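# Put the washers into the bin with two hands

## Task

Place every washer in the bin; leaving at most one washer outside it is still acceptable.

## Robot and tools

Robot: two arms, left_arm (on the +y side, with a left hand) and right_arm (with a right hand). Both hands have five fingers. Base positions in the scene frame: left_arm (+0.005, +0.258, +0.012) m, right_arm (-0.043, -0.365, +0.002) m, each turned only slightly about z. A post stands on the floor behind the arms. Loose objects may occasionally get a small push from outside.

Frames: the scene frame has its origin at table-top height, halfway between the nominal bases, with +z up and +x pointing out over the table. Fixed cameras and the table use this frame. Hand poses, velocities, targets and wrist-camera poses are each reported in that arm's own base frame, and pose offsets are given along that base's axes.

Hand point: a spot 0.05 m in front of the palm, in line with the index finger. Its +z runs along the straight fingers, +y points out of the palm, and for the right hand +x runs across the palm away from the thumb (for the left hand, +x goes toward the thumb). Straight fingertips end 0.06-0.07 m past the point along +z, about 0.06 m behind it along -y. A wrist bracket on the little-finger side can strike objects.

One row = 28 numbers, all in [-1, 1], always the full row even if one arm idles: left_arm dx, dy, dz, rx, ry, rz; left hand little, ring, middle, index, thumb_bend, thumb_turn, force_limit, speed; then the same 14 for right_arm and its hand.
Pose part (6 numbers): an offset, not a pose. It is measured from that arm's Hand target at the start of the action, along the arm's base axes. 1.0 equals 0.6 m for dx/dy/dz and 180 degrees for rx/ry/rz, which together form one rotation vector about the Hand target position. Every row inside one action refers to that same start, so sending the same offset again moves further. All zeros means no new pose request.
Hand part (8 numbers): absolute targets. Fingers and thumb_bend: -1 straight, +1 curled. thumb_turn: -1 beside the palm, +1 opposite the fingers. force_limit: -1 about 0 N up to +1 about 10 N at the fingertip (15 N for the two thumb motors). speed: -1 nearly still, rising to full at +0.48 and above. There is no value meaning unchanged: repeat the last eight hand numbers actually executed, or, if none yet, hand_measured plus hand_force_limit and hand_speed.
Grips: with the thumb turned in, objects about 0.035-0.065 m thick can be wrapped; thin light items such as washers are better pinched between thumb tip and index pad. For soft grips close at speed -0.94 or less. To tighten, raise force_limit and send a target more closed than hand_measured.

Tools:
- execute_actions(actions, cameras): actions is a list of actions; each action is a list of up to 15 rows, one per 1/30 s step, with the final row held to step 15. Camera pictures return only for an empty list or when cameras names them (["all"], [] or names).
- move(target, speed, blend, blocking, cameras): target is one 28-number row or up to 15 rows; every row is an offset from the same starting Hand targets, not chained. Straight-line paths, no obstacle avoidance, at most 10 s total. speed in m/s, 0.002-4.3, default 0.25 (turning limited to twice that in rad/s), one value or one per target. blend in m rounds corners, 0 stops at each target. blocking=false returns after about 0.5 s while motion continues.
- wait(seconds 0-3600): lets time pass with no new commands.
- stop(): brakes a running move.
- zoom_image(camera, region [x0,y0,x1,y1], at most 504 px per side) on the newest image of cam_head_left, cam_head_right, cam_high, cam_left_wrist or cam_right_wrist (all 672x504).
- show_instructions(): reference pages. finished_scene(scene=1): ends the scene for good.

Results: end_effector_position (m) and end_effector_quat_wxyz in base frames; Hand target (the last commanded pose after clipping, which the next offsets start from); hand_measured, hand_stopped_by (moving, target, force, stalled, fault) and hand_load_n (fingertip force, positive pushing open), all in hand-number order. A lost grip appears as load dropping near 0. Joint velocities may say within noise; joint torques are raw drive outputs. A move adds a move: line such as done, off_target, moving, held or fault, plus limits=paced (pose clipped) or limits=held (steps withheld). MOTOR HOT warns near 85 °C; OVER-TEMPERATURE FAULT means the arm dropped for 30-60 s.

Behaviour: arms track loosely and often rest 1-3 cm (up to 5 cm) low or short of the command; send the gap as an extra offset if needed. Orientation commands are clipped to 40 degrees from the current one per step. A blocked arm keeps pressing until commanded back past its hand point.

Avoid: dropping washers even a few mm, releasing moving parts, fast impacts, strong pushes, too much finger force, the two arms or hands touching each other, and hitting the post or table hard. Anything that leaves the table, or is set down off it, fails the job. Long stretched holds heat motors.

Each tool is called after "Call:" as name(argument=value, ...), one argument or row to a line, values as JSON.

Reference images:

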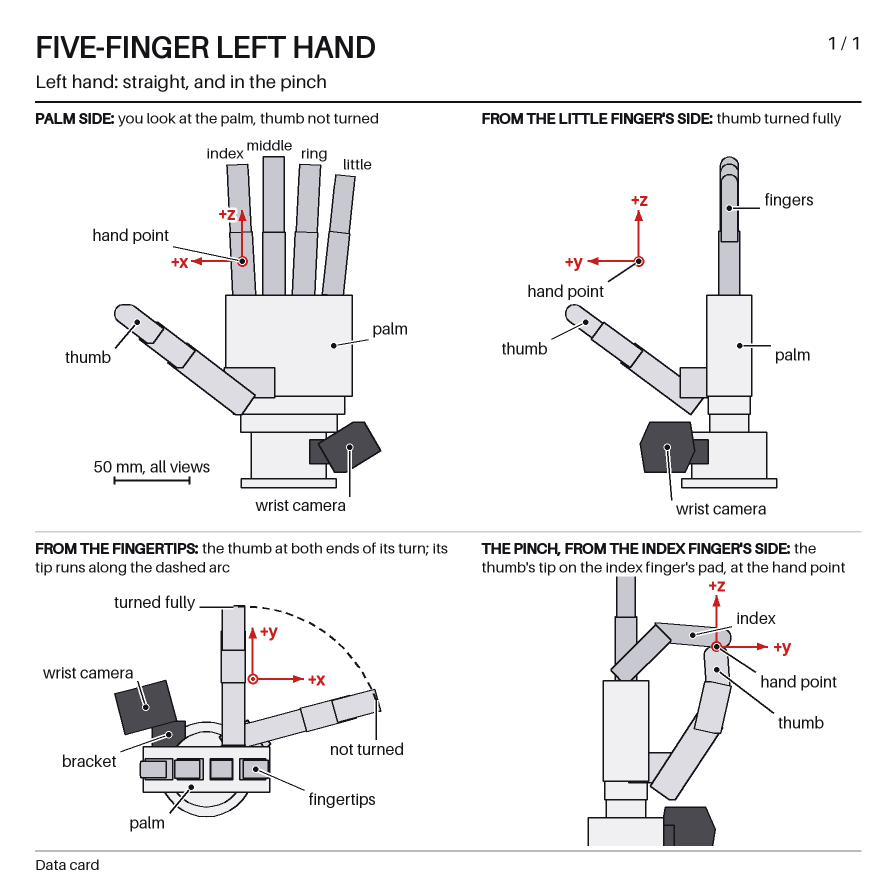

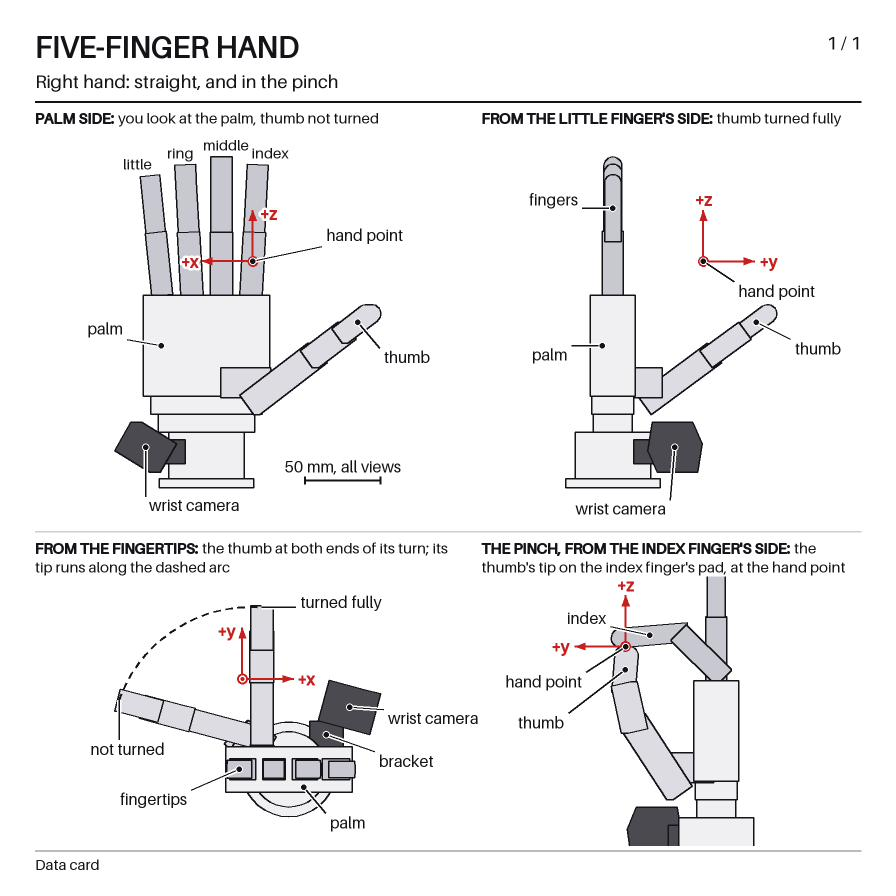

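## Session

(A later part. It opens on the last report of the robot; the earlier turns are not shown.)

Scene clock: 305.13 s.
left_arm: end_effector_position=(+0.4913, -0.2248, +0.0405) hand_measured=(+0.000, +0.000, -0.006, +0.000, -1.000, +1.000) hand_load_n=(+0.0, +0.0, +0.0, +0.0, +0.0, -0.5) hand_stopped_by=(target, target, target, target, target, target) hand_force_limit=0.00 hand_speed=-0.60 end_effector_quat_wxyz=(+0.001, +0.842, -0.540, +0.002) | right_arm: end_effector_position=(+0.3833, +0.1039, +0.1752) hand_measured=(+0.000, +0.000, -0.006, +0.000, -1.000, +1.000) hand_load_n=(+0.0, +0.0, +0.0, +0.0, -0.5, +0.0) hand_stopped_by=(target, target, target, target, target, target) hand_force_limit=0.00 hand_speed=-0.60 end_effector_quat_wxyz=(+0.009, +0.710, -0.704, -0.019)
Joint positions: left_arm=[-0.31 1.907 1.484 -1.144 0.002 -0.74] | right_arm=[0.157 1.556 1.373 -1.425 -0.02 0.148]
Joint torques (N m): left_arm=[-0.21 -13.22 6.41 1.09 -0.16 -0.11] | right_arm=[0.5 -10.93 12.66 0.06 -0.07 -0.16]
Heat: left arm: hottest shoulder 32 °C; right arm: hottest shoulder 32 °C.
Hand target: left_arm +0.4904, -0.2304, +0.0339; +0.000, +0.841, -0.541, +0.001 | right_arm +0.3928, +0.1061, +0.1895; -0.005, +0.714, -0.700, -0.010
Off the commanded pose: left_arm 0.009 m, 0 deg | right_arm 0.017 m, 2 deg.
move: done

Call:
move(
  target=[
    [0,0,-0.012,0,0,0,0,0,-0.005,0,-1,1,0,-0.6, 0,0,0,0,0,0,0,0,-0.005,0,-1,1,0,-0.6],
  ],
  speed=0.1,
  cameras=["cam_left_wrist"],
)

Scene clock: 306.53 s.
left_arm: end_effector_position=(+0.4914, -0.2250, +0.0396) hand_measured=(+0.000, +0.000, -0.006, +0.000, -1.000, +1.000) hand_load_n=(+0.0, +0.0, -4.0, +0.0, +0.0, +0.0) hand_stopped_by=(target, target, target, target, target, target) hand_force_limit=0.00 hand_speed=-0.60 end_effector_quat_wxyz=(+0.001, +0.842, -0.540, +0.003) | right_arm: end_effector_position=(+0.3833, +0.1039, +0.1752) hand_measured=(+0.000, +0.000, -0.006, +0.000, -1.000, +1.000) hand_load_n=(+0.0, +0.0, +0.0, +0.5, +0.0, +0.0) hand_stopped_by=(target, target, target, target, target, target) hand_force_limit=0.00 hand_speed=-0.60 end_effector_quat_wxyz=(+0.009, +0.710, -0.704, -0.019)
Joint positions: left_arm=[-0.31 1.907 1.481 -1.139 0.003 -0.74] | right_arm=[0.157 1.556 1.373 -1.425 -0.02 0.148]
Joint torques (N m): left_arm=[-0.21 -12.86 5.96 1.5 -0.19 -0.11] | right_arm=[0.62 -10.7 12.37 -0.05 -0.05 -0.18]
Heat: left arm: hottest shoulder 32 °C; right arm: hottest shoulder 32 °C.
Hand target: left_arm +0.4903, -0.2304, +0.0267; +0.000, +0.841, -0.541, +0.000 | right_arm +0.3928, +0.1061, +0.1895; -0.005, +0.714, -0.700, -0.010
Off the commanded pose: left_arm 0.014 m, 0 deg | right_arm 0.017 m, 2 deg.
move: off_target (left_arm)
cam_left_wrist: T_world_to_cam=[[0.98736, 0.15787, -0.01411, -0.44633], [0.14427, -0.85832, 0.49242, -0.28074], [0.06562, -0.48823, -0.87024, 0.00731]] pos_world=[0.48071, -0.16694, 0.1383]

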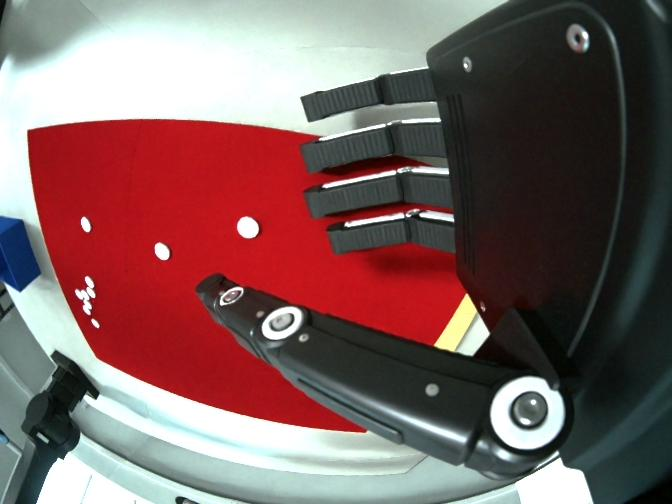

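Call:
move(
  target=[
    [0,0,0,0,0,0,0,0,0.04,0,-1,1,0,-0.6, 0,0,0,0,0,0,0,0,-0.005,0,-1,1,0,-0.6],
  ],
  speed=0.1,
)

Scene clock: 307.83 s.
left_arm: end_effector_position=(+0.4918, -0.2251, +0.0389) hand_measured=(+0.000, +0.000, +0.040, +0.000, -1.000, +1.000) hand_load_n=(+0.0, -2.0, +0.5, -1.5, +0.0, +0.0) hand_stopped_by=(target, target, target, target, target, target) hand_force_limit=0.00 hand_speed=-0.60 end_effector_quat_wxyz=(+0.000, +0.842, -0.540, +0.004) | right_arm: end_effector_position=(+0.3833, +0.1039, +0.1752) hand_measured=(+0.000, +0.000, -0.006, +0.000, -1.000, +1.000) hand_load_n=(+0.0, +0.0, +0.0, +0.0, +0.0, +0.0) hand_stopped_by=(target, target, target, target, target, target) hand_force_limit=0.00 hand_speed=-0.60 end_effector_quat_wxyz=(+0.009, +0.710, -0.704, -0.019)
Joint positions: left_arm=[-0.31 1.907 1.48 -1.135 0.003 -0.74] | right_arm=[0.157 1.556 1.373 -1.425 -0.02 0.148]
Joint torques (N m): left_arm=[-0.21 -12.81 6.05 1.37 -0.2 -0.12] | right_arm=[0.85 -11.28 12.45 0.2 -0.07 -0.18]
Heat: left arm: hottest shoulder 32 °C; right arm: hottest shoulder 32 °C.
Hand target: left_arm +0.4903, -0.2304, +0.0266; +0.000, +0.841, -0.541, +0.000 | right_arm +0.3928, +0.1061, +0.1895; -0.005, +0.714, -0.700, -0.010
Off the commanded pose: left_arm 0.013 m, 0 deg | right_arm 0.017 m, 2 deg.
move: done

Call:
move(
  target=[
    [-0.179,-0.0777,0.01,0,0,0,-0.01,0.01,0.02,0,-1,1,0,-0.6, 0,0,0,0,0,0,0,0,-0.005,0,-1,1,0,-0.6],
  ],
  speed=0.1,
  cameras=["cam_left_wrist","cam_head_right"],
)

Call:
zoom_image(
  camera="cam_head_right",
  region=[280, 270, 440, 440],
)

Scene clock: 311.00 s.
left_arm: end_effector_position=(+0.3881, -0.2741, +0.0370) hand_measured=(-0.010, +0.010, +0.020, +0.000, -1.000, +1.000) hand_load_n=(+0.0, -0.5, +0.0, -2.5, -0.5, +0.0) hand_stopped_by=(target, target, target, target, target, target) hand_force_limit=0.00 hand_speed=-0.60 end_effector_quat_wxyz=(+0.001, +0.841, -0.541, +0.003) | right_arm: end_effector_position=(+0.3833, +0.1039, +0.1752) hand_measured=(+0.000, +0.000, -0.006, +0.000, -1.000, +1.000) hand_load_n=(+0.0, +0.0, +0.0, +0.0, +0.0, +0.0) hand_stopped_by=(target, target, target, target, target, target) hand_force_limit=0.00 hand_speed=-0.60 end_effector_quat_wxyz=(+0.009, +0.710, -0.704, -0.019)
Joint positions: left_arm=[-0.473 1.732 1.217 -1.05 0.002 -0.9] | right_arm=[0.157 1.556 1.373 -1.425 -0.02 0.148]
Joint torques (N m): left_arm=[-0.26 -11.4 5.38 1.02 -0.13 -0.14] | right_arm=[0.5 -11.28 12.46 0.08 -0.02 -0.18]
Heat: left arm: hottest shoulder 32 °C; right arm: hottest shoulder 32 °C.
Hand target: left_arm +0.3829, -0.2771, +0.0327; +0.001, +0.841, -0.541, +0.001 | right_arm +0.3928, +0.1061, +0.1895; -0.005, +0.714, -0.700, -0.010
Off the commanded pose: left_arm 0.007 m, 0 deg | right_arm 0.017 m, 2 deg.
move: done
cam_left_wrist: T_world_to_cam=[[0.98796, 0.15406, -0.01428, -0.33794], [0.14107, -0.85905, 0.49207, -0.30564], [0.06354, -0.48816, -0.87044, -0.01134]] pos_world=[0.37771, -0.21603, 0.1357]
Images, in order (width x height): cam_head_right 672x504, cam_left_wrist 672x504.

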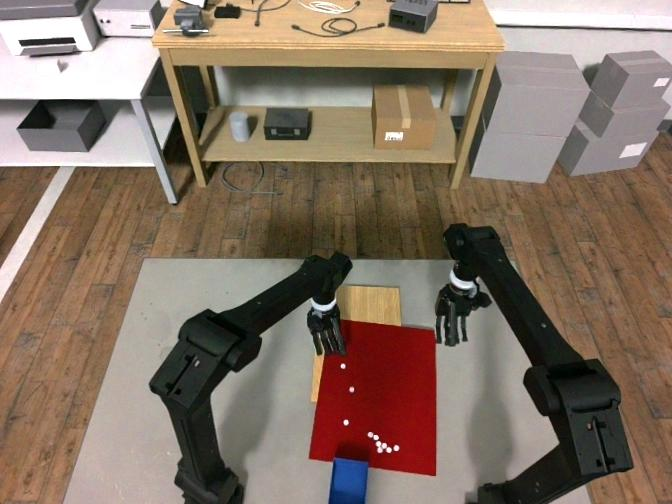

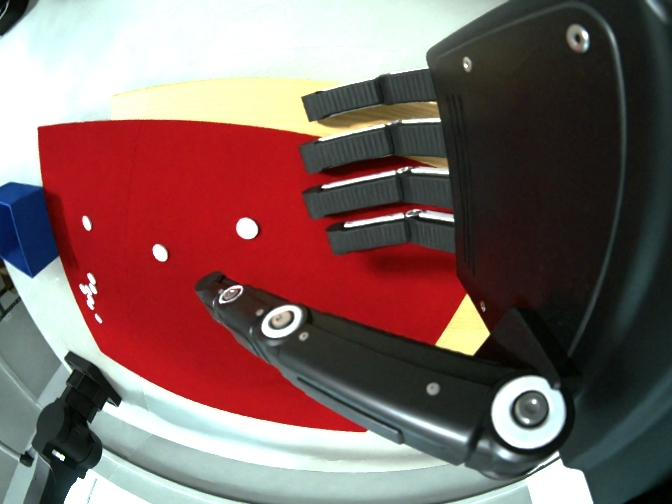

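Scaled by 2.965 from the camera's image (finer frame: 960x720).

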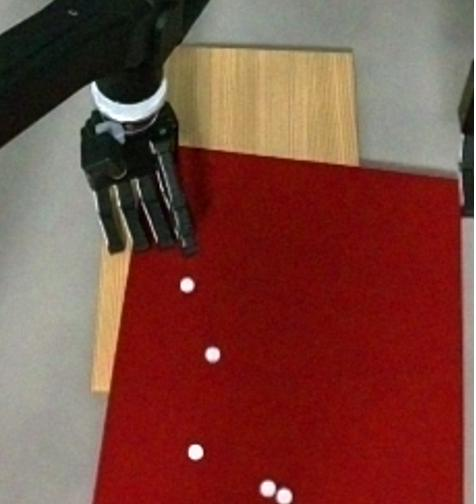

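Call:
wait(
  seconds=0.1,
  cameras=["all"],
)

Call:
zoom_image(
  camera="cam_high",
  region=[70, 280, 330, 480],
)

Call:
zoom_image(
  camera="cam_head_right",
  region=[280, 310, 460, 504],
)

Call:
zoom_image(
  camera="cam_right_wrist",
  region=[180, 180, 520, 380],
)

Scene clock: 313.70 s.
left_arm: end_effector_position=(+0.3881, -0.2741, +0.0370) hand_measured=(-0.010, +0.010, +0.020, +0.000, -1.000, +1.000) hand_load_n=(+0.0, -0.5, +0.0, -2.5, +0.0, +0.0) hand_stopped_by=(target, target, target, target, target, target) hand_force_limit=0.00 hand_speed=-0.60 end_effector_quat_wxyz=(+0.001, +0.841, -0.541, +0.003) | right_arm: end_effector_position=(+0.3833, +0.1039, +0.1752) hand_measured=(+0.000, +0.000, -0.006, +0.000, -1.000, +1.000) hand_load_n=(+0.0, +0.0, +0.0, +0.0, +0.0, +0.0) hand_stopped_by=(target, target, target, target, target, target) hand_force_limit=0.00 hand_speed=-0.60 end_effector_quat_wxyz=(+0.009, +0.710, -0.704, -0.019)
Joint positions: left_arm=[-0.473 1.732 1.217 -1.05 0.002 -0.9] | right_arm=[0.157 1.556 1.373 -1.425 -0.02 0.148]
Joint torques (N m): left_arm=[-0.21 -11.34 5.37 1.03 -0.14 -0.15] | right_arm=[0.56 -10.87 12.4 0.12 -0.05 -0.19]
Heat: left arm: hottest shoulder 32 °C; right arm: hottest shoulder 31 °C.
Hand target: left_arm +0.3829, -0.2771, +0.0327; +0.001, +0.841, -0.541, +0.001 | right_arm +0.3928, +0.1061, +0.1895; -0.005, +0.714, -0.700, -0.010
Off the commanded pose: left_arm 0.007 m, 0 deg | right_arm 0.017 m, 2 deg.
wait: 0.10 s; at rest from the start
cam_left_wrist: T_world_to_cam=[[0.98796, 0.15406, -0.01428, -0.33794], [0.14107, -0.85905, 0.49207, -0.30564], [0.06354, -0.48816, -0.87044, -0.01134]] pos_world=[0.37771, -0.21603, 0.1357]
cam_right_wrist: T_world_to_cam=[[-0.96371, -0.26664, 0.01263, 0.39798], [-0.21447, 0.80159, 0.55808, -0.10139], [-0.15893, 0.53512, -0.82969, 0.26588]] pos_world=[0.40405, 0.04511, 0.27216]

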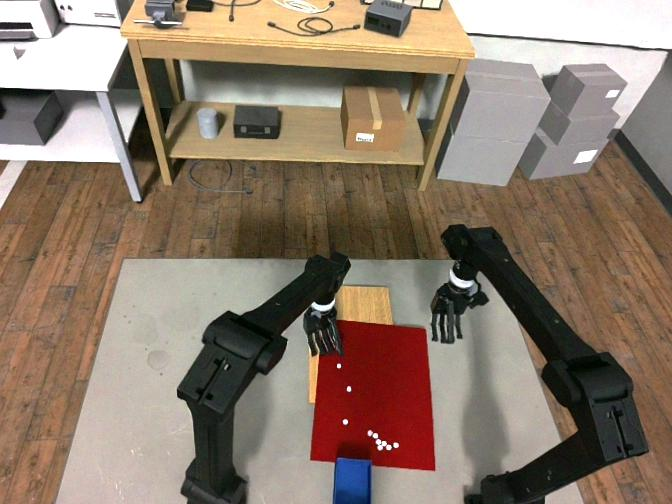

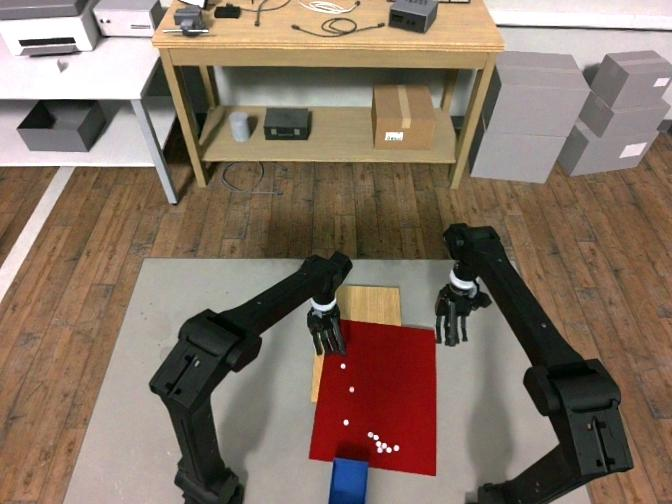

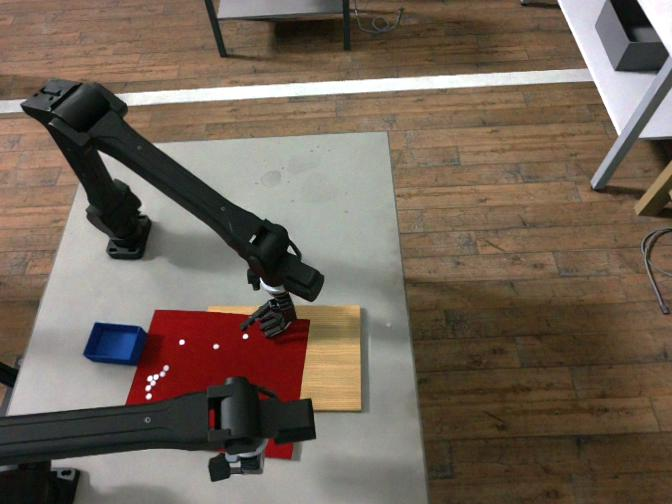

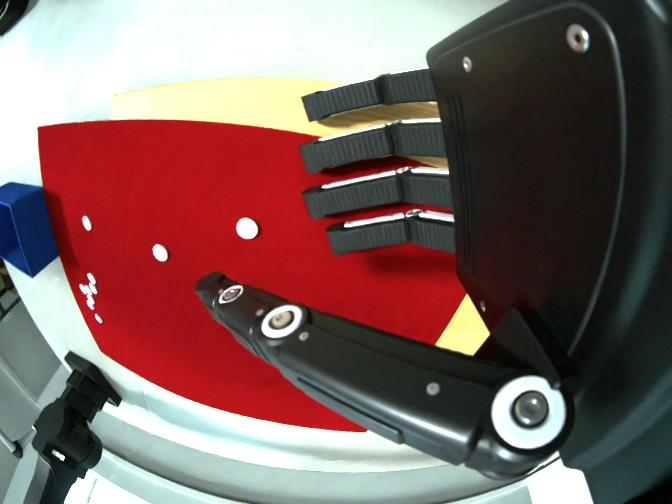

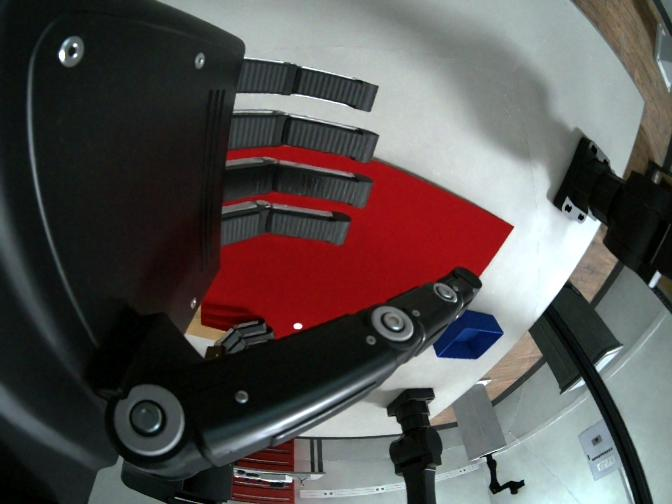

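Scaled by 1.938 from the camera's image (finer frame: 960x720).

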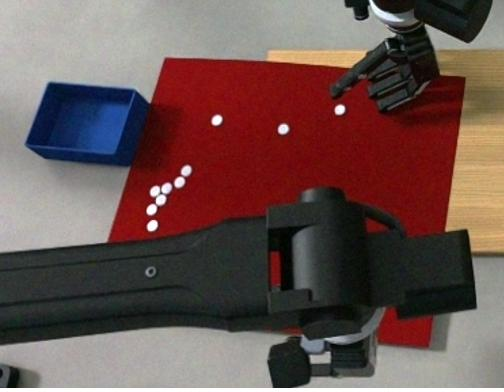

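Scaled by 2.598 from the camera's image (finer frame: 960x720).

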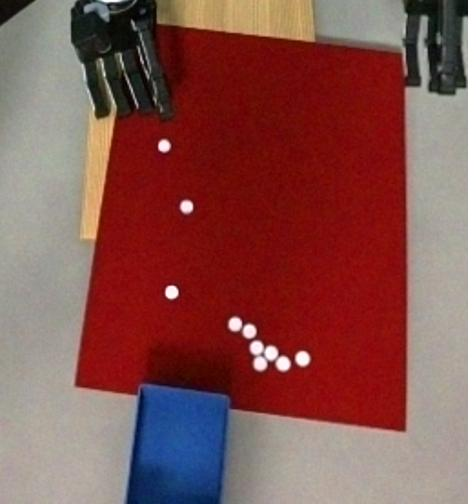

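Scaled by 1.482 from the camera's image (finer frame: 960x720).

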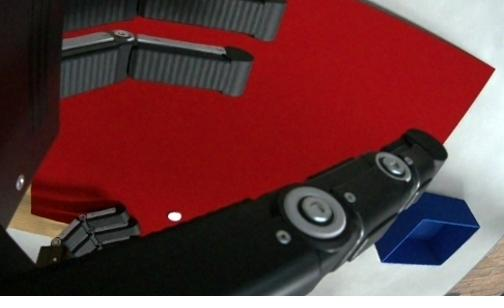

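Call:
move(
  target=[
    [0.0,0.0,-0.008,0,0,0,-0.01,0.01,0.02,0,-1,1,0,-0.6, 0,0,0,0,0,0,0,0,-0.005,0,-1,1,0,-0.6],
    [0.18,0.08,-0.002,0,0,0,-0.01,0.01,0.02,0,-1,1,0,-0.6, 0,0,0,0,0,0,0,0,-0.005,0,-1,1,0,-0.6],
  ],
  speed=0.1,
  cameras=["cam_left_wrist","cam_head_right"],
)

Call:
zoom_image(
  camera="cam_head_right",
  region=[280, 270, 460, 480],
)

Scene clock: 327.50 s.
left_arm: end_effector_position=(+0.4790, -0.2337, +0.0385) hand_measured=(-0.010, +0.010, +0.020, +0.000, -1.000, +1.000) hand_load_n=(+0.0, -1.5, +0.0, -2.0, +0.0, +0.0) hand_stopped_by=(target, target, target, target, target, target) hand_force_limit=0.00 hand_speed=-0.60 end_effector_quat_wxyz=(+0.004, +0.840, -0.542, +0.004) | right_arm: end_effector_position=(+0.3833, +0.1039, +0.1752) hand_measured=(+0.000, +0.000, -0.006, +0.000, -1.000, +1.000) hand_load_n=(+0.0, +0.0, +0.0, +0.0, +0.0, +0.0) hand_stopped_by=(target, target, target, target, target, target) hand_force_limit=0.00 hand_speed=-0.60 end_effector_quat_wxyz=(+0.009, +0.710, -0.704, -0.019)
Joint positions: left_arm=[-0.329 1.889 1.448 -1.125 0.011 -0.754] | right_arm=[0.157 1.556 1.373 -1.425 -0.02 0.148]
Joint torques (N m): left_arm=[1.38 -11.58 8.76 0.68 -0.53 0.02] | right_arm=[0.38 -10.75 12.37 -0.01 -0.03 -0.16]
Heat: left arm: hottest shoulder 32 °C; right arm: hottest shoulder 31 °C.
Hand target: left_arm +0.4909, -0.2290, +0.0314; +0.001, +0.841, -0.541, +0.001 | right_arm +0.3928, +0.1061, +0.1895; -0.005, +0.714, -0.700, -0.010
Off the commanded pose: left_arm 0.015 m, 1 deg | right_arm 0.017 m, 2 deg.
move: off_target (left_arm)
cam_left_wrist: T_world_to_cam=[[0.98816, 0.15239, -0.01808, -0.43432], [0.14105, -0.85554, 0.49815, -0.28398], [0.06044, -0.4948, -0.8669, 0.00368]] pos_world=[0.46901, -0.17495, 0.13681]
Images, in order (width x height): cam_head_right 672x504, cam_left_wrist 672x504.

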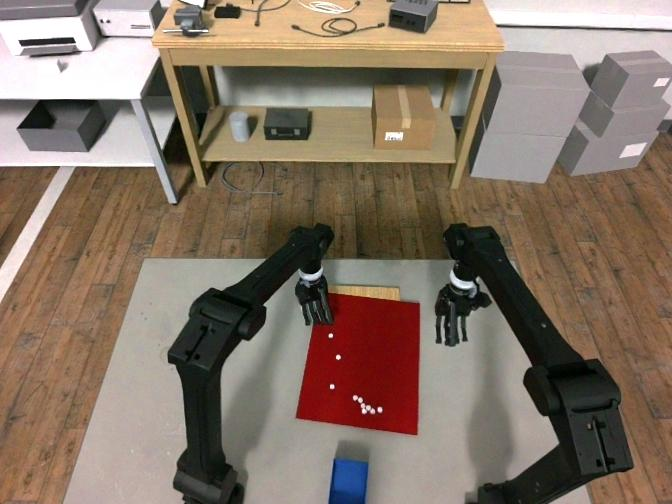

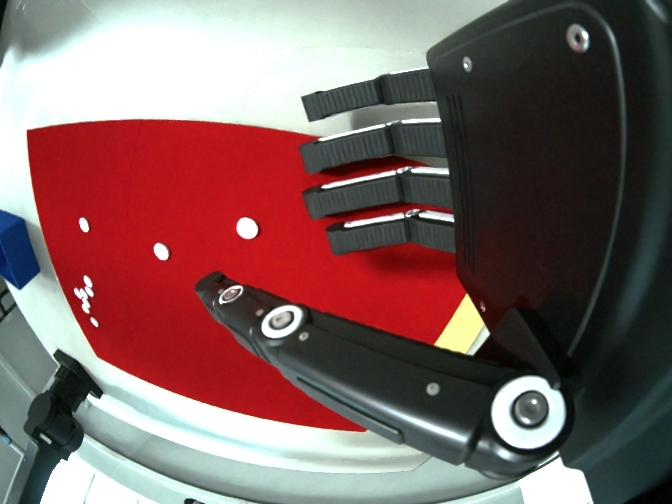

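Scaled by 2.400 from the camera's image (finer frame: 960x720).

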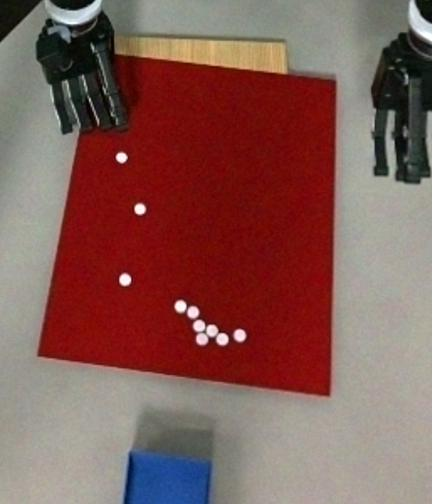

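Call:
move(
  target=[
    [0.0,0.0,0.0,0,0,0,-0.01,0.01,0.02,0,-1,1,0,-0.6, 0.095,-0.0675,-0.03,0,0,-0.5,0.1,0.1,0.1,0.1,-1,1,0,-0.6],
    [0.0,0.0,0.0,0,0,0,-0.01,0.01,0.02,0,-1,1,0,-0.6, 0.088,-0.0675,-0.246,0,0,-0.5,0.1,0.1,0.1,0.1,-1,1,0,-0.6],
  ],
  speed=0.2,
  cameras=["cam_right_wrist","cam_head_right","cam_high"],
)

Call:
zoom_image(
  camera="cam_right_wrist",
  region=[230, 40, 510, 330],
)

Scene clock: 338.30 s.
left_arm: end_effector_position=(+0.4790, -0.2337, +0.0385) hand_measured=(-0.010, +0.010, +0.020, +0.000, -1.000, +1.000) hand_load_n=(+0.0, -2.0, +0.0, -2.5, +0.0, +0.0) hand_stopped_by=(target, target, target, target, target, target) hand_force_limit=0.00 hand_speed=-0.60 end_effector_quat_wxyz=(+0.004, +0.840, -0.542, +0.004) | right_arm: end_effector_position=(+0.4379, +0.0712, +0.0368) hand_measured=(+0.100, +0.100, +0.100, +0.100, -1.000, +1.000) hand_load_n=(+0.0, +0.0, +0.0, +0.0, -0.5, +0.0) hand_stopped_by=(target, target, target, target, target, target) hand_force_limit=0.00 hand_speed=-0.60 end_effector_quat_wxyz=(+0.000, -0.019, +1.000, +0.004)
Joint positions: left_arm=[-0.329 1.889 1.448 -1.125 0.011 -0.754] | right_arm=[0.021 1.565 0.998 -1.005 -0.008 1.553]
Joint torques (N m): left_arm=[1.32 -11.52 8.77 0.66 -0.52 0.03] | right_arm=[-0.44 -10.29 8.27 0.81 0.08 -0.04]
Heat: left arm: hottest shoulder 33 °C; right arm: hottest shoulder 31 °C.
Hand target: left_arm +0.4909, -0.2290, +0.0314; +0.001, +0.841, -0.541, +0.001 | right_arm +0.4456, +0.0656, +0.0420; +0.010, -0.010, +1.000, +0.003
Off the commanded pose: left_arm 0.015 m, 1 deg | right_arm 0.011 m, 2 deg.
move: off_target (right_arm)
cam_right_wrist: T_world_to_cam=[[-0.29552, 0.95523, -0.01432, 0.06507], [0.80197, 0.25619, 0.53964, -0.39182], [0.51915, 0.14799, -0.84177, -0.09162]] pos_world=[0.38102, 0.05178, 0.13525]
Images, in order (width x height): cam_head_right 672x504, cam_high 672x504, cam_right_wrist 672x504.

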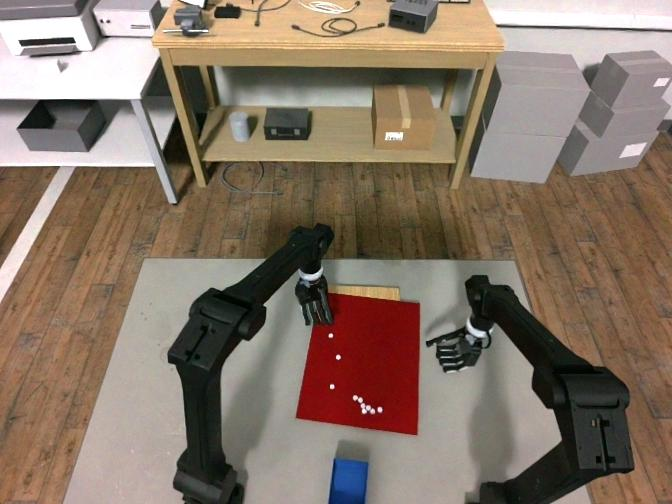

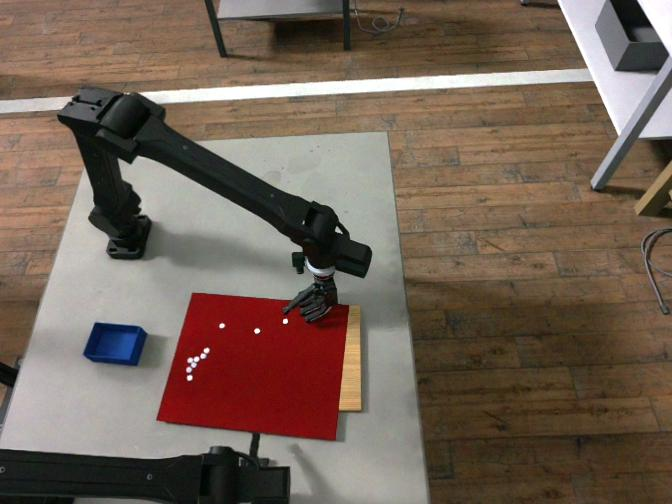

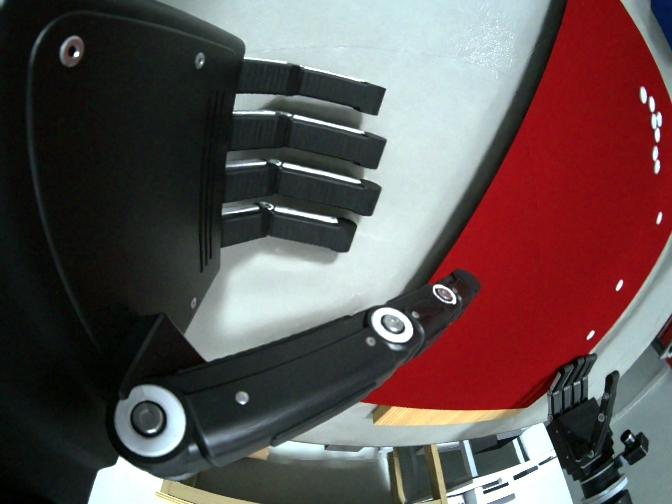

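Scaled by 1.738 from the camera's image (finer frame: 960x720).

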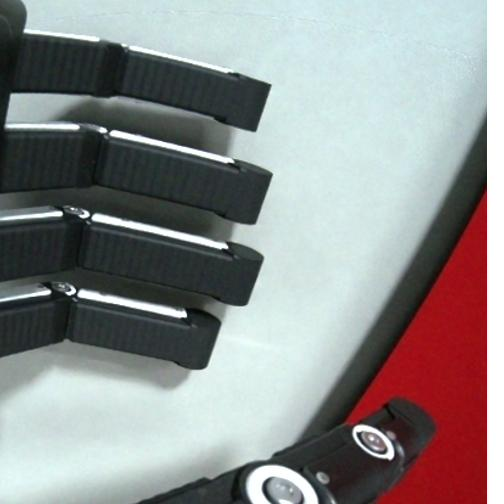

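Call:
move(
  target=[
    [0.0,0.0,0.0,0,0,0,-0.01,0.01,0.02,0,-1,1,0,-0.6, 0,0,-0.015,0,0,0,0.1,0.1,0.1,0.1,-1,1,0,-0.6],
    [0.0,0.0,0.0,0,0,0,-0.01,0.01,0.02,0,-1,1,0,-0.6, 0,0.083,-0.015,0,0,0,0.1,0.1,0.1,0.1,-1,1,0,-0.6],
  ],
  speed=0.08,
  cameras=["cam_right_wrist","cam_head_right"],
)

Call:
zoom_image(
  camera="cam_right_wrist",
  region=[230, 40, 510, 330],
)

Scene clock: 341.57 s.
left_arm: end_effector_position=(+0.4790, -0.2337, +0.0385) hand_measured=(-0.010, +0.010, +0.020, +0.000, -1.000, +1.000) hand_load_n=(+0.0, -2.0, +0.0, -2.0, +0.0, +0.0) hand_stopped_by=(target, target, target, target, target, target) hand_force_limit=0.00 hand_speed=-0.60 end_effector_quat_wxyz=(+0.004, +0.840, -0.542, +0.004) | right_arm: end_effector_position=(+0.4398, +0.1117, +0.0331) hand_measured=(+0.100, +0.100, +0.100, +0.100, -1.000, +1.000) hand_load_n=(+0.0, +0.0, +0.0, +0.0, +0.0, +0.0) hand_stopped_by=(target, target, target, target, target, target) hand_force_limit=0.00 hand_speed=-0.60 end_effector_quat_wxyz=(+0.006, -0.010, +1.000, +0.004)
Joint positions: left_arm=[-0.329 1.889 1.448 -1.125 0.011 -0.754] | right_arm=[0.121 1.572 0.994 -0.98 -0.007 1.672]
Joint torques (N m): left_arm=[1.38 -11.58 8.77 0.66 -0.52 0.03] | right_arm=[1.26 -8.53 8.65 0.66 0.1 -0.02]
Heat: left arm: hottest shoulder 33 °C; right arm: hottest shoulder 31 °C.
Hand target: left_arm +0.4909, -0.2290, +0.0314; +0.001, +0.841, -0.541, +0.001 | right_arm +0.4457, +0.1153, +0.0330; +0.010, -0.010, +1.000, +0.003
Off the commanded pose: left_arm 0.015 m, 1 deg | right_arm 0.007 m, 1 deg.
move: done
cam_right_wrist: T_world_to_cam=[[-0.27772, 0.96049, -0.01817, 0.01863], [0.79971, 0.24163, 0.54962, -0.39951], [0.5323, 0.13811, -0.83522, -0.10662]] pos_world=[0.38142, 0.09336, 0.13087]
Images, in order (width x height): cam_head_right 672x504, cam_right_wrist 672x504.

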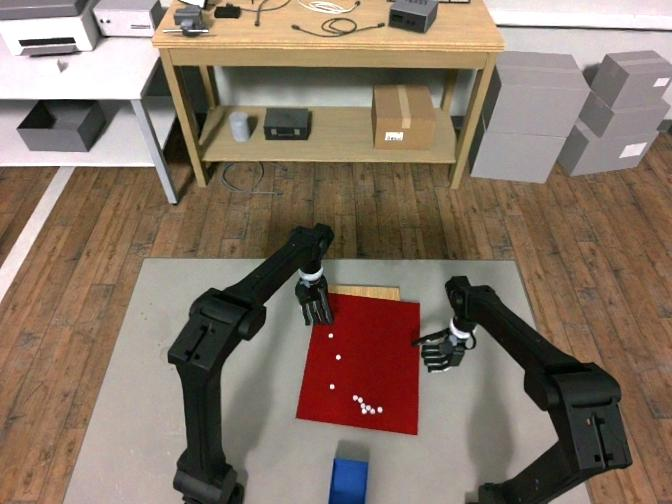

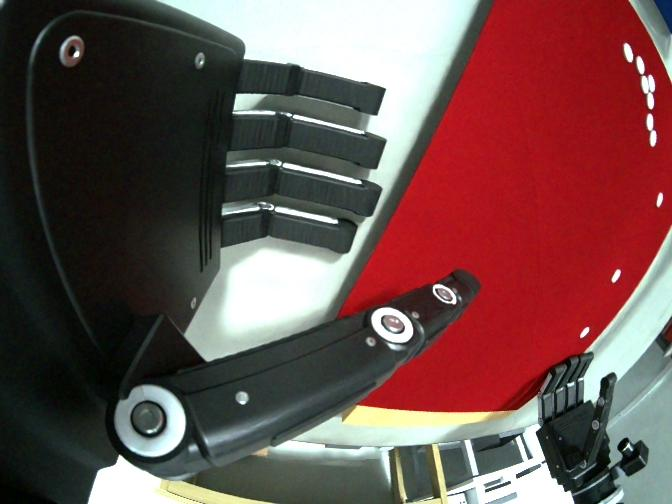

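Scaled by 1.738 from the camera's image (finer frame: 960x720).

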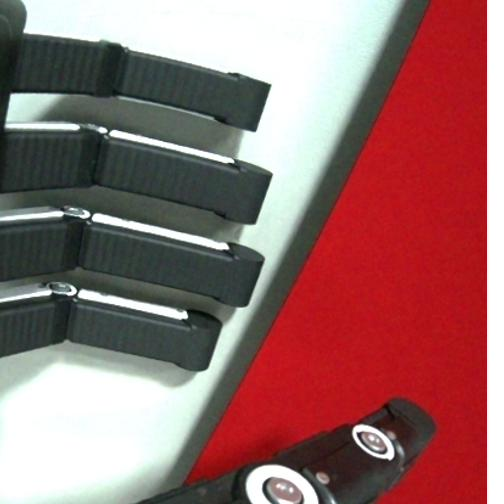

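Call:
move(
  target=[
    [0.0,0.0,0.0,0,0,0,-0.01,0.01,0.02,0,-1,1,0,-0.6, 0,0,-0.008,0,0,-0.049,0.1,0.1,0.1,0.1,-1,1,0,-0.6],
  ],
  speed=0.08,
  cameras=["cam_right_wrist","cam_head_right"],
)

Call:
zoom_image(
  camera="cam_right_wrist",
  region=[230, 40, 510, 330],
)

Scene clock: 345.37 s.
left_arm: end_effector_position=(+0.4790, -0.2337, +0.0385) hand_measured=(-0.010, +0.010, +0.020, +0.000, -1.000, +1.000) hand_load_n=(+0.0, -2.0, +0.0, -2.5, +0.0, +0.0) hand_stopped_by=(target, target, target, target, target, target) hand_force_limit=0.00 hand_speed=-0.60 end_effector_quat_wxyz=(+0.004, +0.840, -0.542, +0.004) | right_arm: end_effector_position=(+0.4449, +0.1093, +0.0301) hand_measured=(+0.100, +0.100, +0.100, +0.100, -1.000, +1.000) hand_load_n=(+0.0, +0.0, +0.0, -4.0, -0.5, +0.0) hand_stopped_by=(target, target, target, target, target, target) hand_force_limit=0.00 hand_speed=-0.60 end_effector_quat_wxyz=(+0.005, +0.067, +0.998, +0.003)
Joint positions: left_arm=[-0.329 1.889 1.448 -1.125 0.011 -0.754] | right_arm=[0.131 1.568 0.98 -0.971 -0.005 1.836]
Joint torques (N m): left_arm=[1.38 -11.58 8.76 0.65 -0.52 0.03] | right_arm=[1.2 -8.59 7.17 1.1 0.15 0.06]
Heat: left arm: hottest shoulder 33 °C; right arm: hottest shoulder 31 °C.
Hand target: left_arm +0.4909, -0.2290, +0.0314; +0.001, +0.841, -0.541, +0.001 | right_arm +0.4456, +0.1154, +0.0281; +0.011, +0.067, +0.998, +0.002
Off the commanded pose: left_arm 0.015 m, 1 deg | right_arm 0.006 m, 1 deg.
move: done
cam_right_wrist: T_world_to_cam=[[-0.12629, 0.99183, -0.01795, -0.04859], [0.82834, 0.1154, 0.54821, -0.40018], [0.5458, 0.05436, -0.83615, -0.10829]] pos_world=[0.38445, 0.10026, 0.12796]
Images, in order (width x height): cam_head_right 672x504, cam_right_wrist 672x504.

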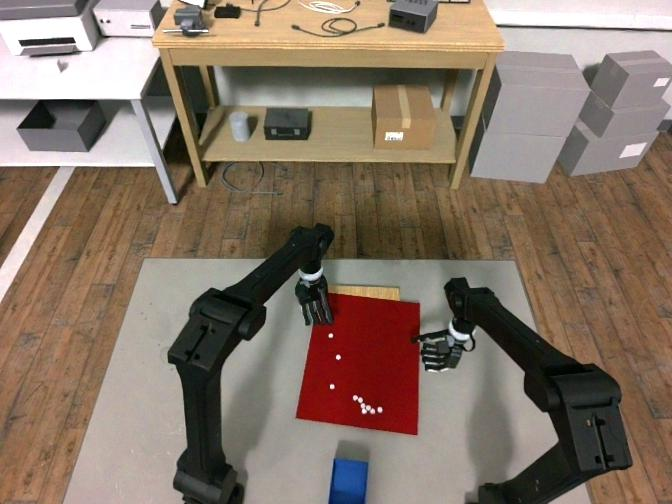

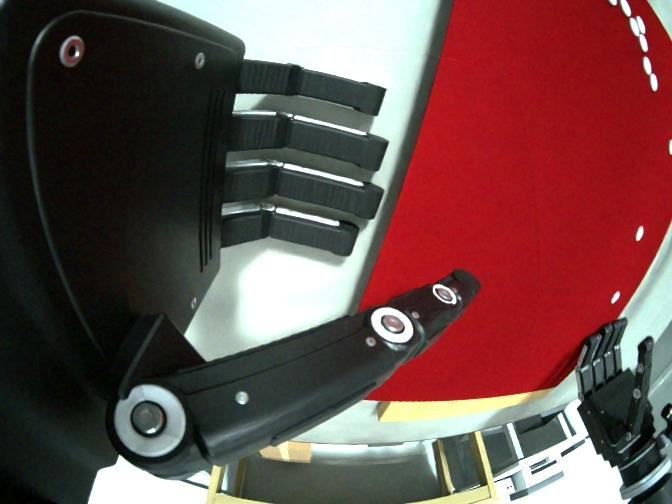

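Scaled by 1.738 from the camera's image (finer frame: 960x720).

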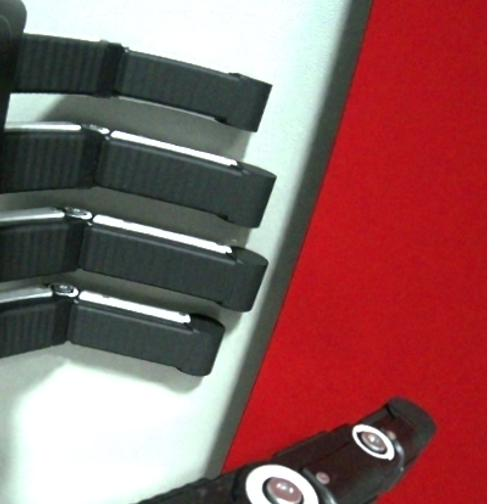

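Call:
move(
  target=[
    [0.0,0.0,0.0,0,0,0,-0.01,0.01,0.02,0,-1,1,0,-0.6, 0,0,0.005,0,0,0,0.1,0.1,0.1,0.1,-1,1,0,-0.6],
    [0.0,0.0,0.0,0,0,0,-0.01,0.01,0.02,0,-1,1,0,-0.6, 0.008,0.072,0.005,0,0,0,0.1,0.1,0.1,0.1,-1,1,0,-0.6],
  ],
  speed=0.08,
  cameras=["cam_right_wrist","cam_head_right"],
)

Call:
zoom_image(
  camera="cam_right_wrist",
  region=[230, 40, 510, 330],
)

Scene clock: 348.90 s.
left_arm: end_effector_position=(+0.4790, -0.2337, +0.0385) hand_measured=(-0.010, +0.010, +0.020, +0.000, -1.000, +1.000) hand_load_n=(+0.0, -1.5, -0.5, -2.5, +0.0, +0.0) hand_stopped_by=(target, target, target, target, target, target) hand_force_limit=0.00 hand_speed=-0.60 end_effector_quat_wxyz=(+0.004, +0.840, -0.542, +0.004) | right_arm: end_effector_position=(+0.4407, +0.1501, +0.0310) hand_measured=(+0.100, +0.100, +0.100, +0.100, -1.000, +1.000) hand_load_n=(+0.0, +0.0, +0.0, -3.0, +0.0, +0.0) hand_stopped_by=(target, target, target, target, target, target) hand_force_limit=0.00 hand_speed=-0.60 end_effector_quat_wxyz=(+0.008, +0.069, +0.998, +0.001)
Joint positions: left_arm=[-0.329 1.889 1.448 -1.125 0.011 -0.754] | right_arm=[0.234 1.572 0.988 -0.971 0.003 1.943]
Joint torques (N m): left_arm=[1.32 -11.58 8.77 0.68 -0.52 0.03] | right_arm=[1.14 -7.65 10.43 0.53 -0.07 0]
Heat: left arm: hottest shoulder 33 °C; right arm: hottest shoulder 31 °C.
Hand target: left_arm +0.4909, -0.2290, +0.0314; +0.001, +0.841, -0.541, +0.001 | right_arm +0.4504, +0.1585, +0.0310; +0.011, +0.068, +0.998, +0.002
Off the commanded pose: left_arm 0.015 m, 1 deg | right_arm 0.013 m, 0 deg.
move: off_target (right_arm)
cam_right_wrist: T_world_to_cam=[[-0.12271, 0.99216, -0.02387, -0.09096], [0.82612, 0.11544, 0.55154, -0.40108], [0.54997, 0.04796, -0.83381, -0.1085]] pos_world=[0.37985, 0.14176, 0.12857]
Images, in order (width x height): cam_head_right 672x504, cam_right_wrist 672x504.

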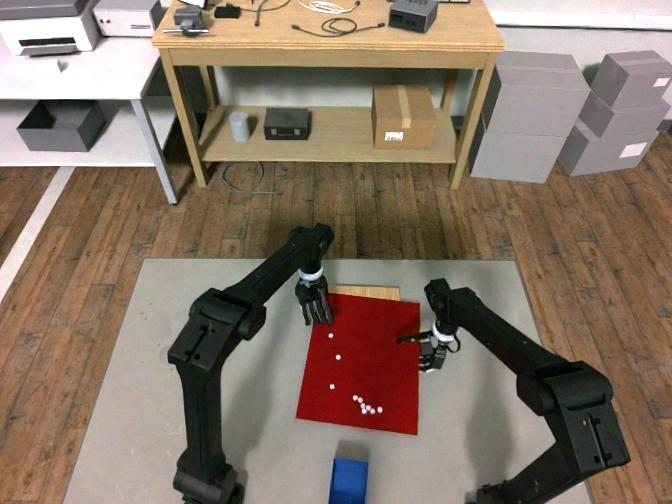

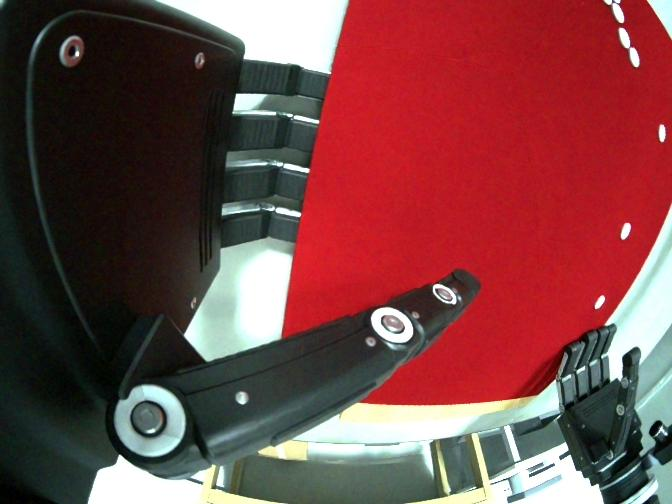

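Scaled by 1.738 from the camera's image (finer frame: 960x720).

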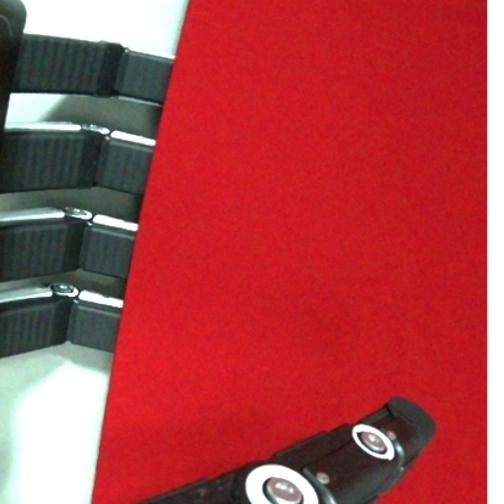

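Call:
move(
  target=[
    [0.0,0.0,0.0,0,0,0,-0.01,0.01,0.02,0,-1,1,0,-0.6, 0,0,0,0,0,0,0.1,0.1,0.1,0.1,0,1,-0.4,-0.7],
    [0.0,0.0,0.0,0,0,0,-0.01,0.01,0.02,0,-1,1,0,-0.6, 0,0,0,0,0,0,0.28,0.35,0.35,0.35,0,1,-0.4,-0.9],
  ],
  speed=0.08,
  cameras=["cam_right_wrist","cam_head_right"],
)

Call:
zoom_image(
  camera="cam_right_wrist",
  region=[230, 40, 510, 330],
)

Scene clock: 353.87 s.
left_arm: end_effector_position=(+0.4790, -0.2337, +0.0385) hand_measured=(-0.010, +0.010, +0.020, +0.000, -1.000, +1.000) hand_load_n=(+0.0, -1.5, +0.0, -2.0, +0.0, +0.0) hand_stopped_by=(target, target, target, target, target, target) hand_force_limit=0.00 hand_speed=-0.60 end_effector_quat_wxyz=(+0.004, +0.840, -0.542, +0.004) | right_arm: end_effector_position=(+0.4404, +0.1499, +0.0290) hand_measured=(+0.280, +0.266, +0.210, +0.220, +0.000, +1.000) hand_load_n=(+0.5, +3.0, +2.0, +4.0, +0.0, +0.0) hand_stopped_by=(target, force, force, force, target, target) hand_force_limit=-0.40 hand_speed=-0.90 end_effector_quat_wxyz=(+0.006, +0.071, +0.997, +0.000)
Joint positions: left_arm=[-0.329 1.889 1.448 -1.125 0.011 -0.754] | right_arm=[0.234 1.576 0.988 -0.971 0.003 1.946]
Joint torques (N m): left_arm=[1.32 -11.63 8.77 0.65 -0.52 0.03] | right_arm=[1.55 -7.18 10.29 0.59 -0.02 -0.02]
Heat: left arm: hottest shoulder 33 °C; right arm: hottest shoulder 31 °C.
Hand target: left_arm +0.4909, -0.2290, +0.0314; +0.001, +0.841, -0.541, +0.001 | right_arm +0.4503, +0.1585, +0.0310; +0.010, +0.067, +0.998, +0.002
Off the commanded pose: left_arm 0.015 m, 1 deg | right_arm 0.013 m, 1 deg.
move: done; target 2's new numbers were sent with right_arm's hand 0.013 m and 0 deg from that target
cam_right_wrist: T_world_to_cam=[[-0.11971, 0.99251, -0.02436, -0.09211], [0.82894, 0.11343, 0.54772, -0.40052], [0.54638, 0.04538, -0.83631, -0.10793]] pos_world=[0.37995, 0.14175, 0.12687]
Images, in order (width x height): cam_head_right 672x504, cam_right_wrist 672x504.

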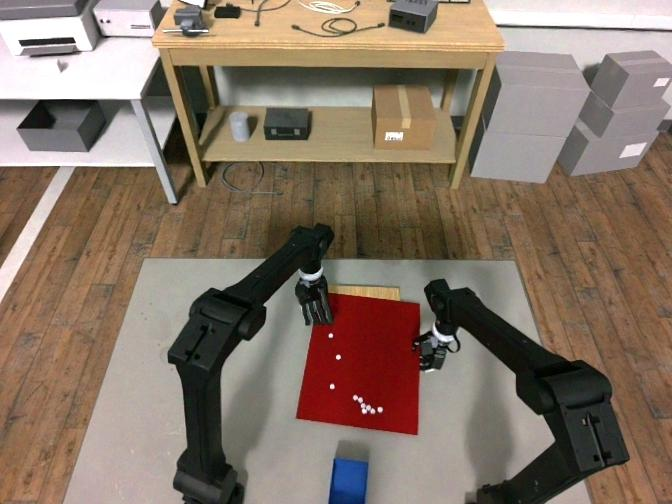

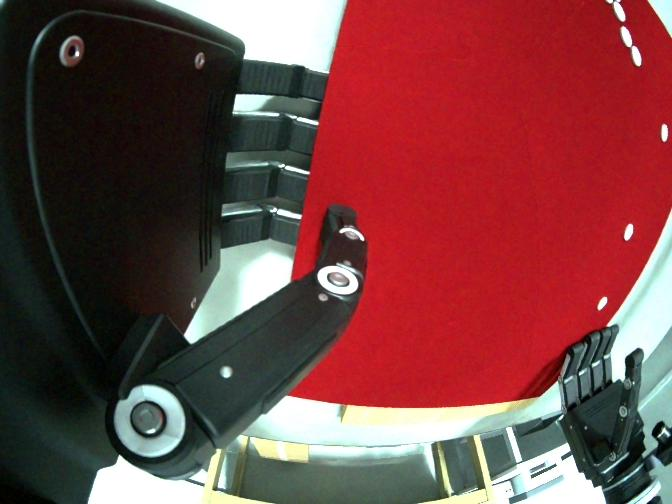

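Scaled by 1.738 from the camera's image (finer frame: 960x720).

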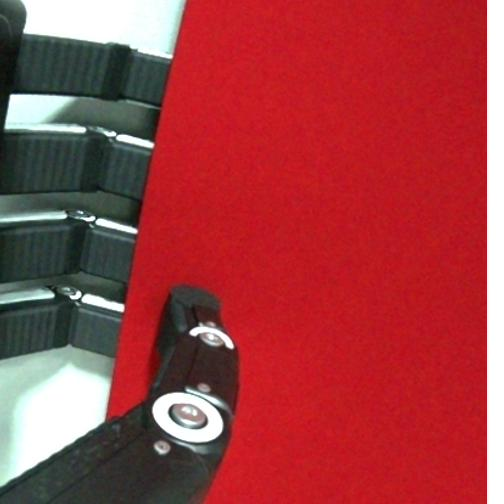

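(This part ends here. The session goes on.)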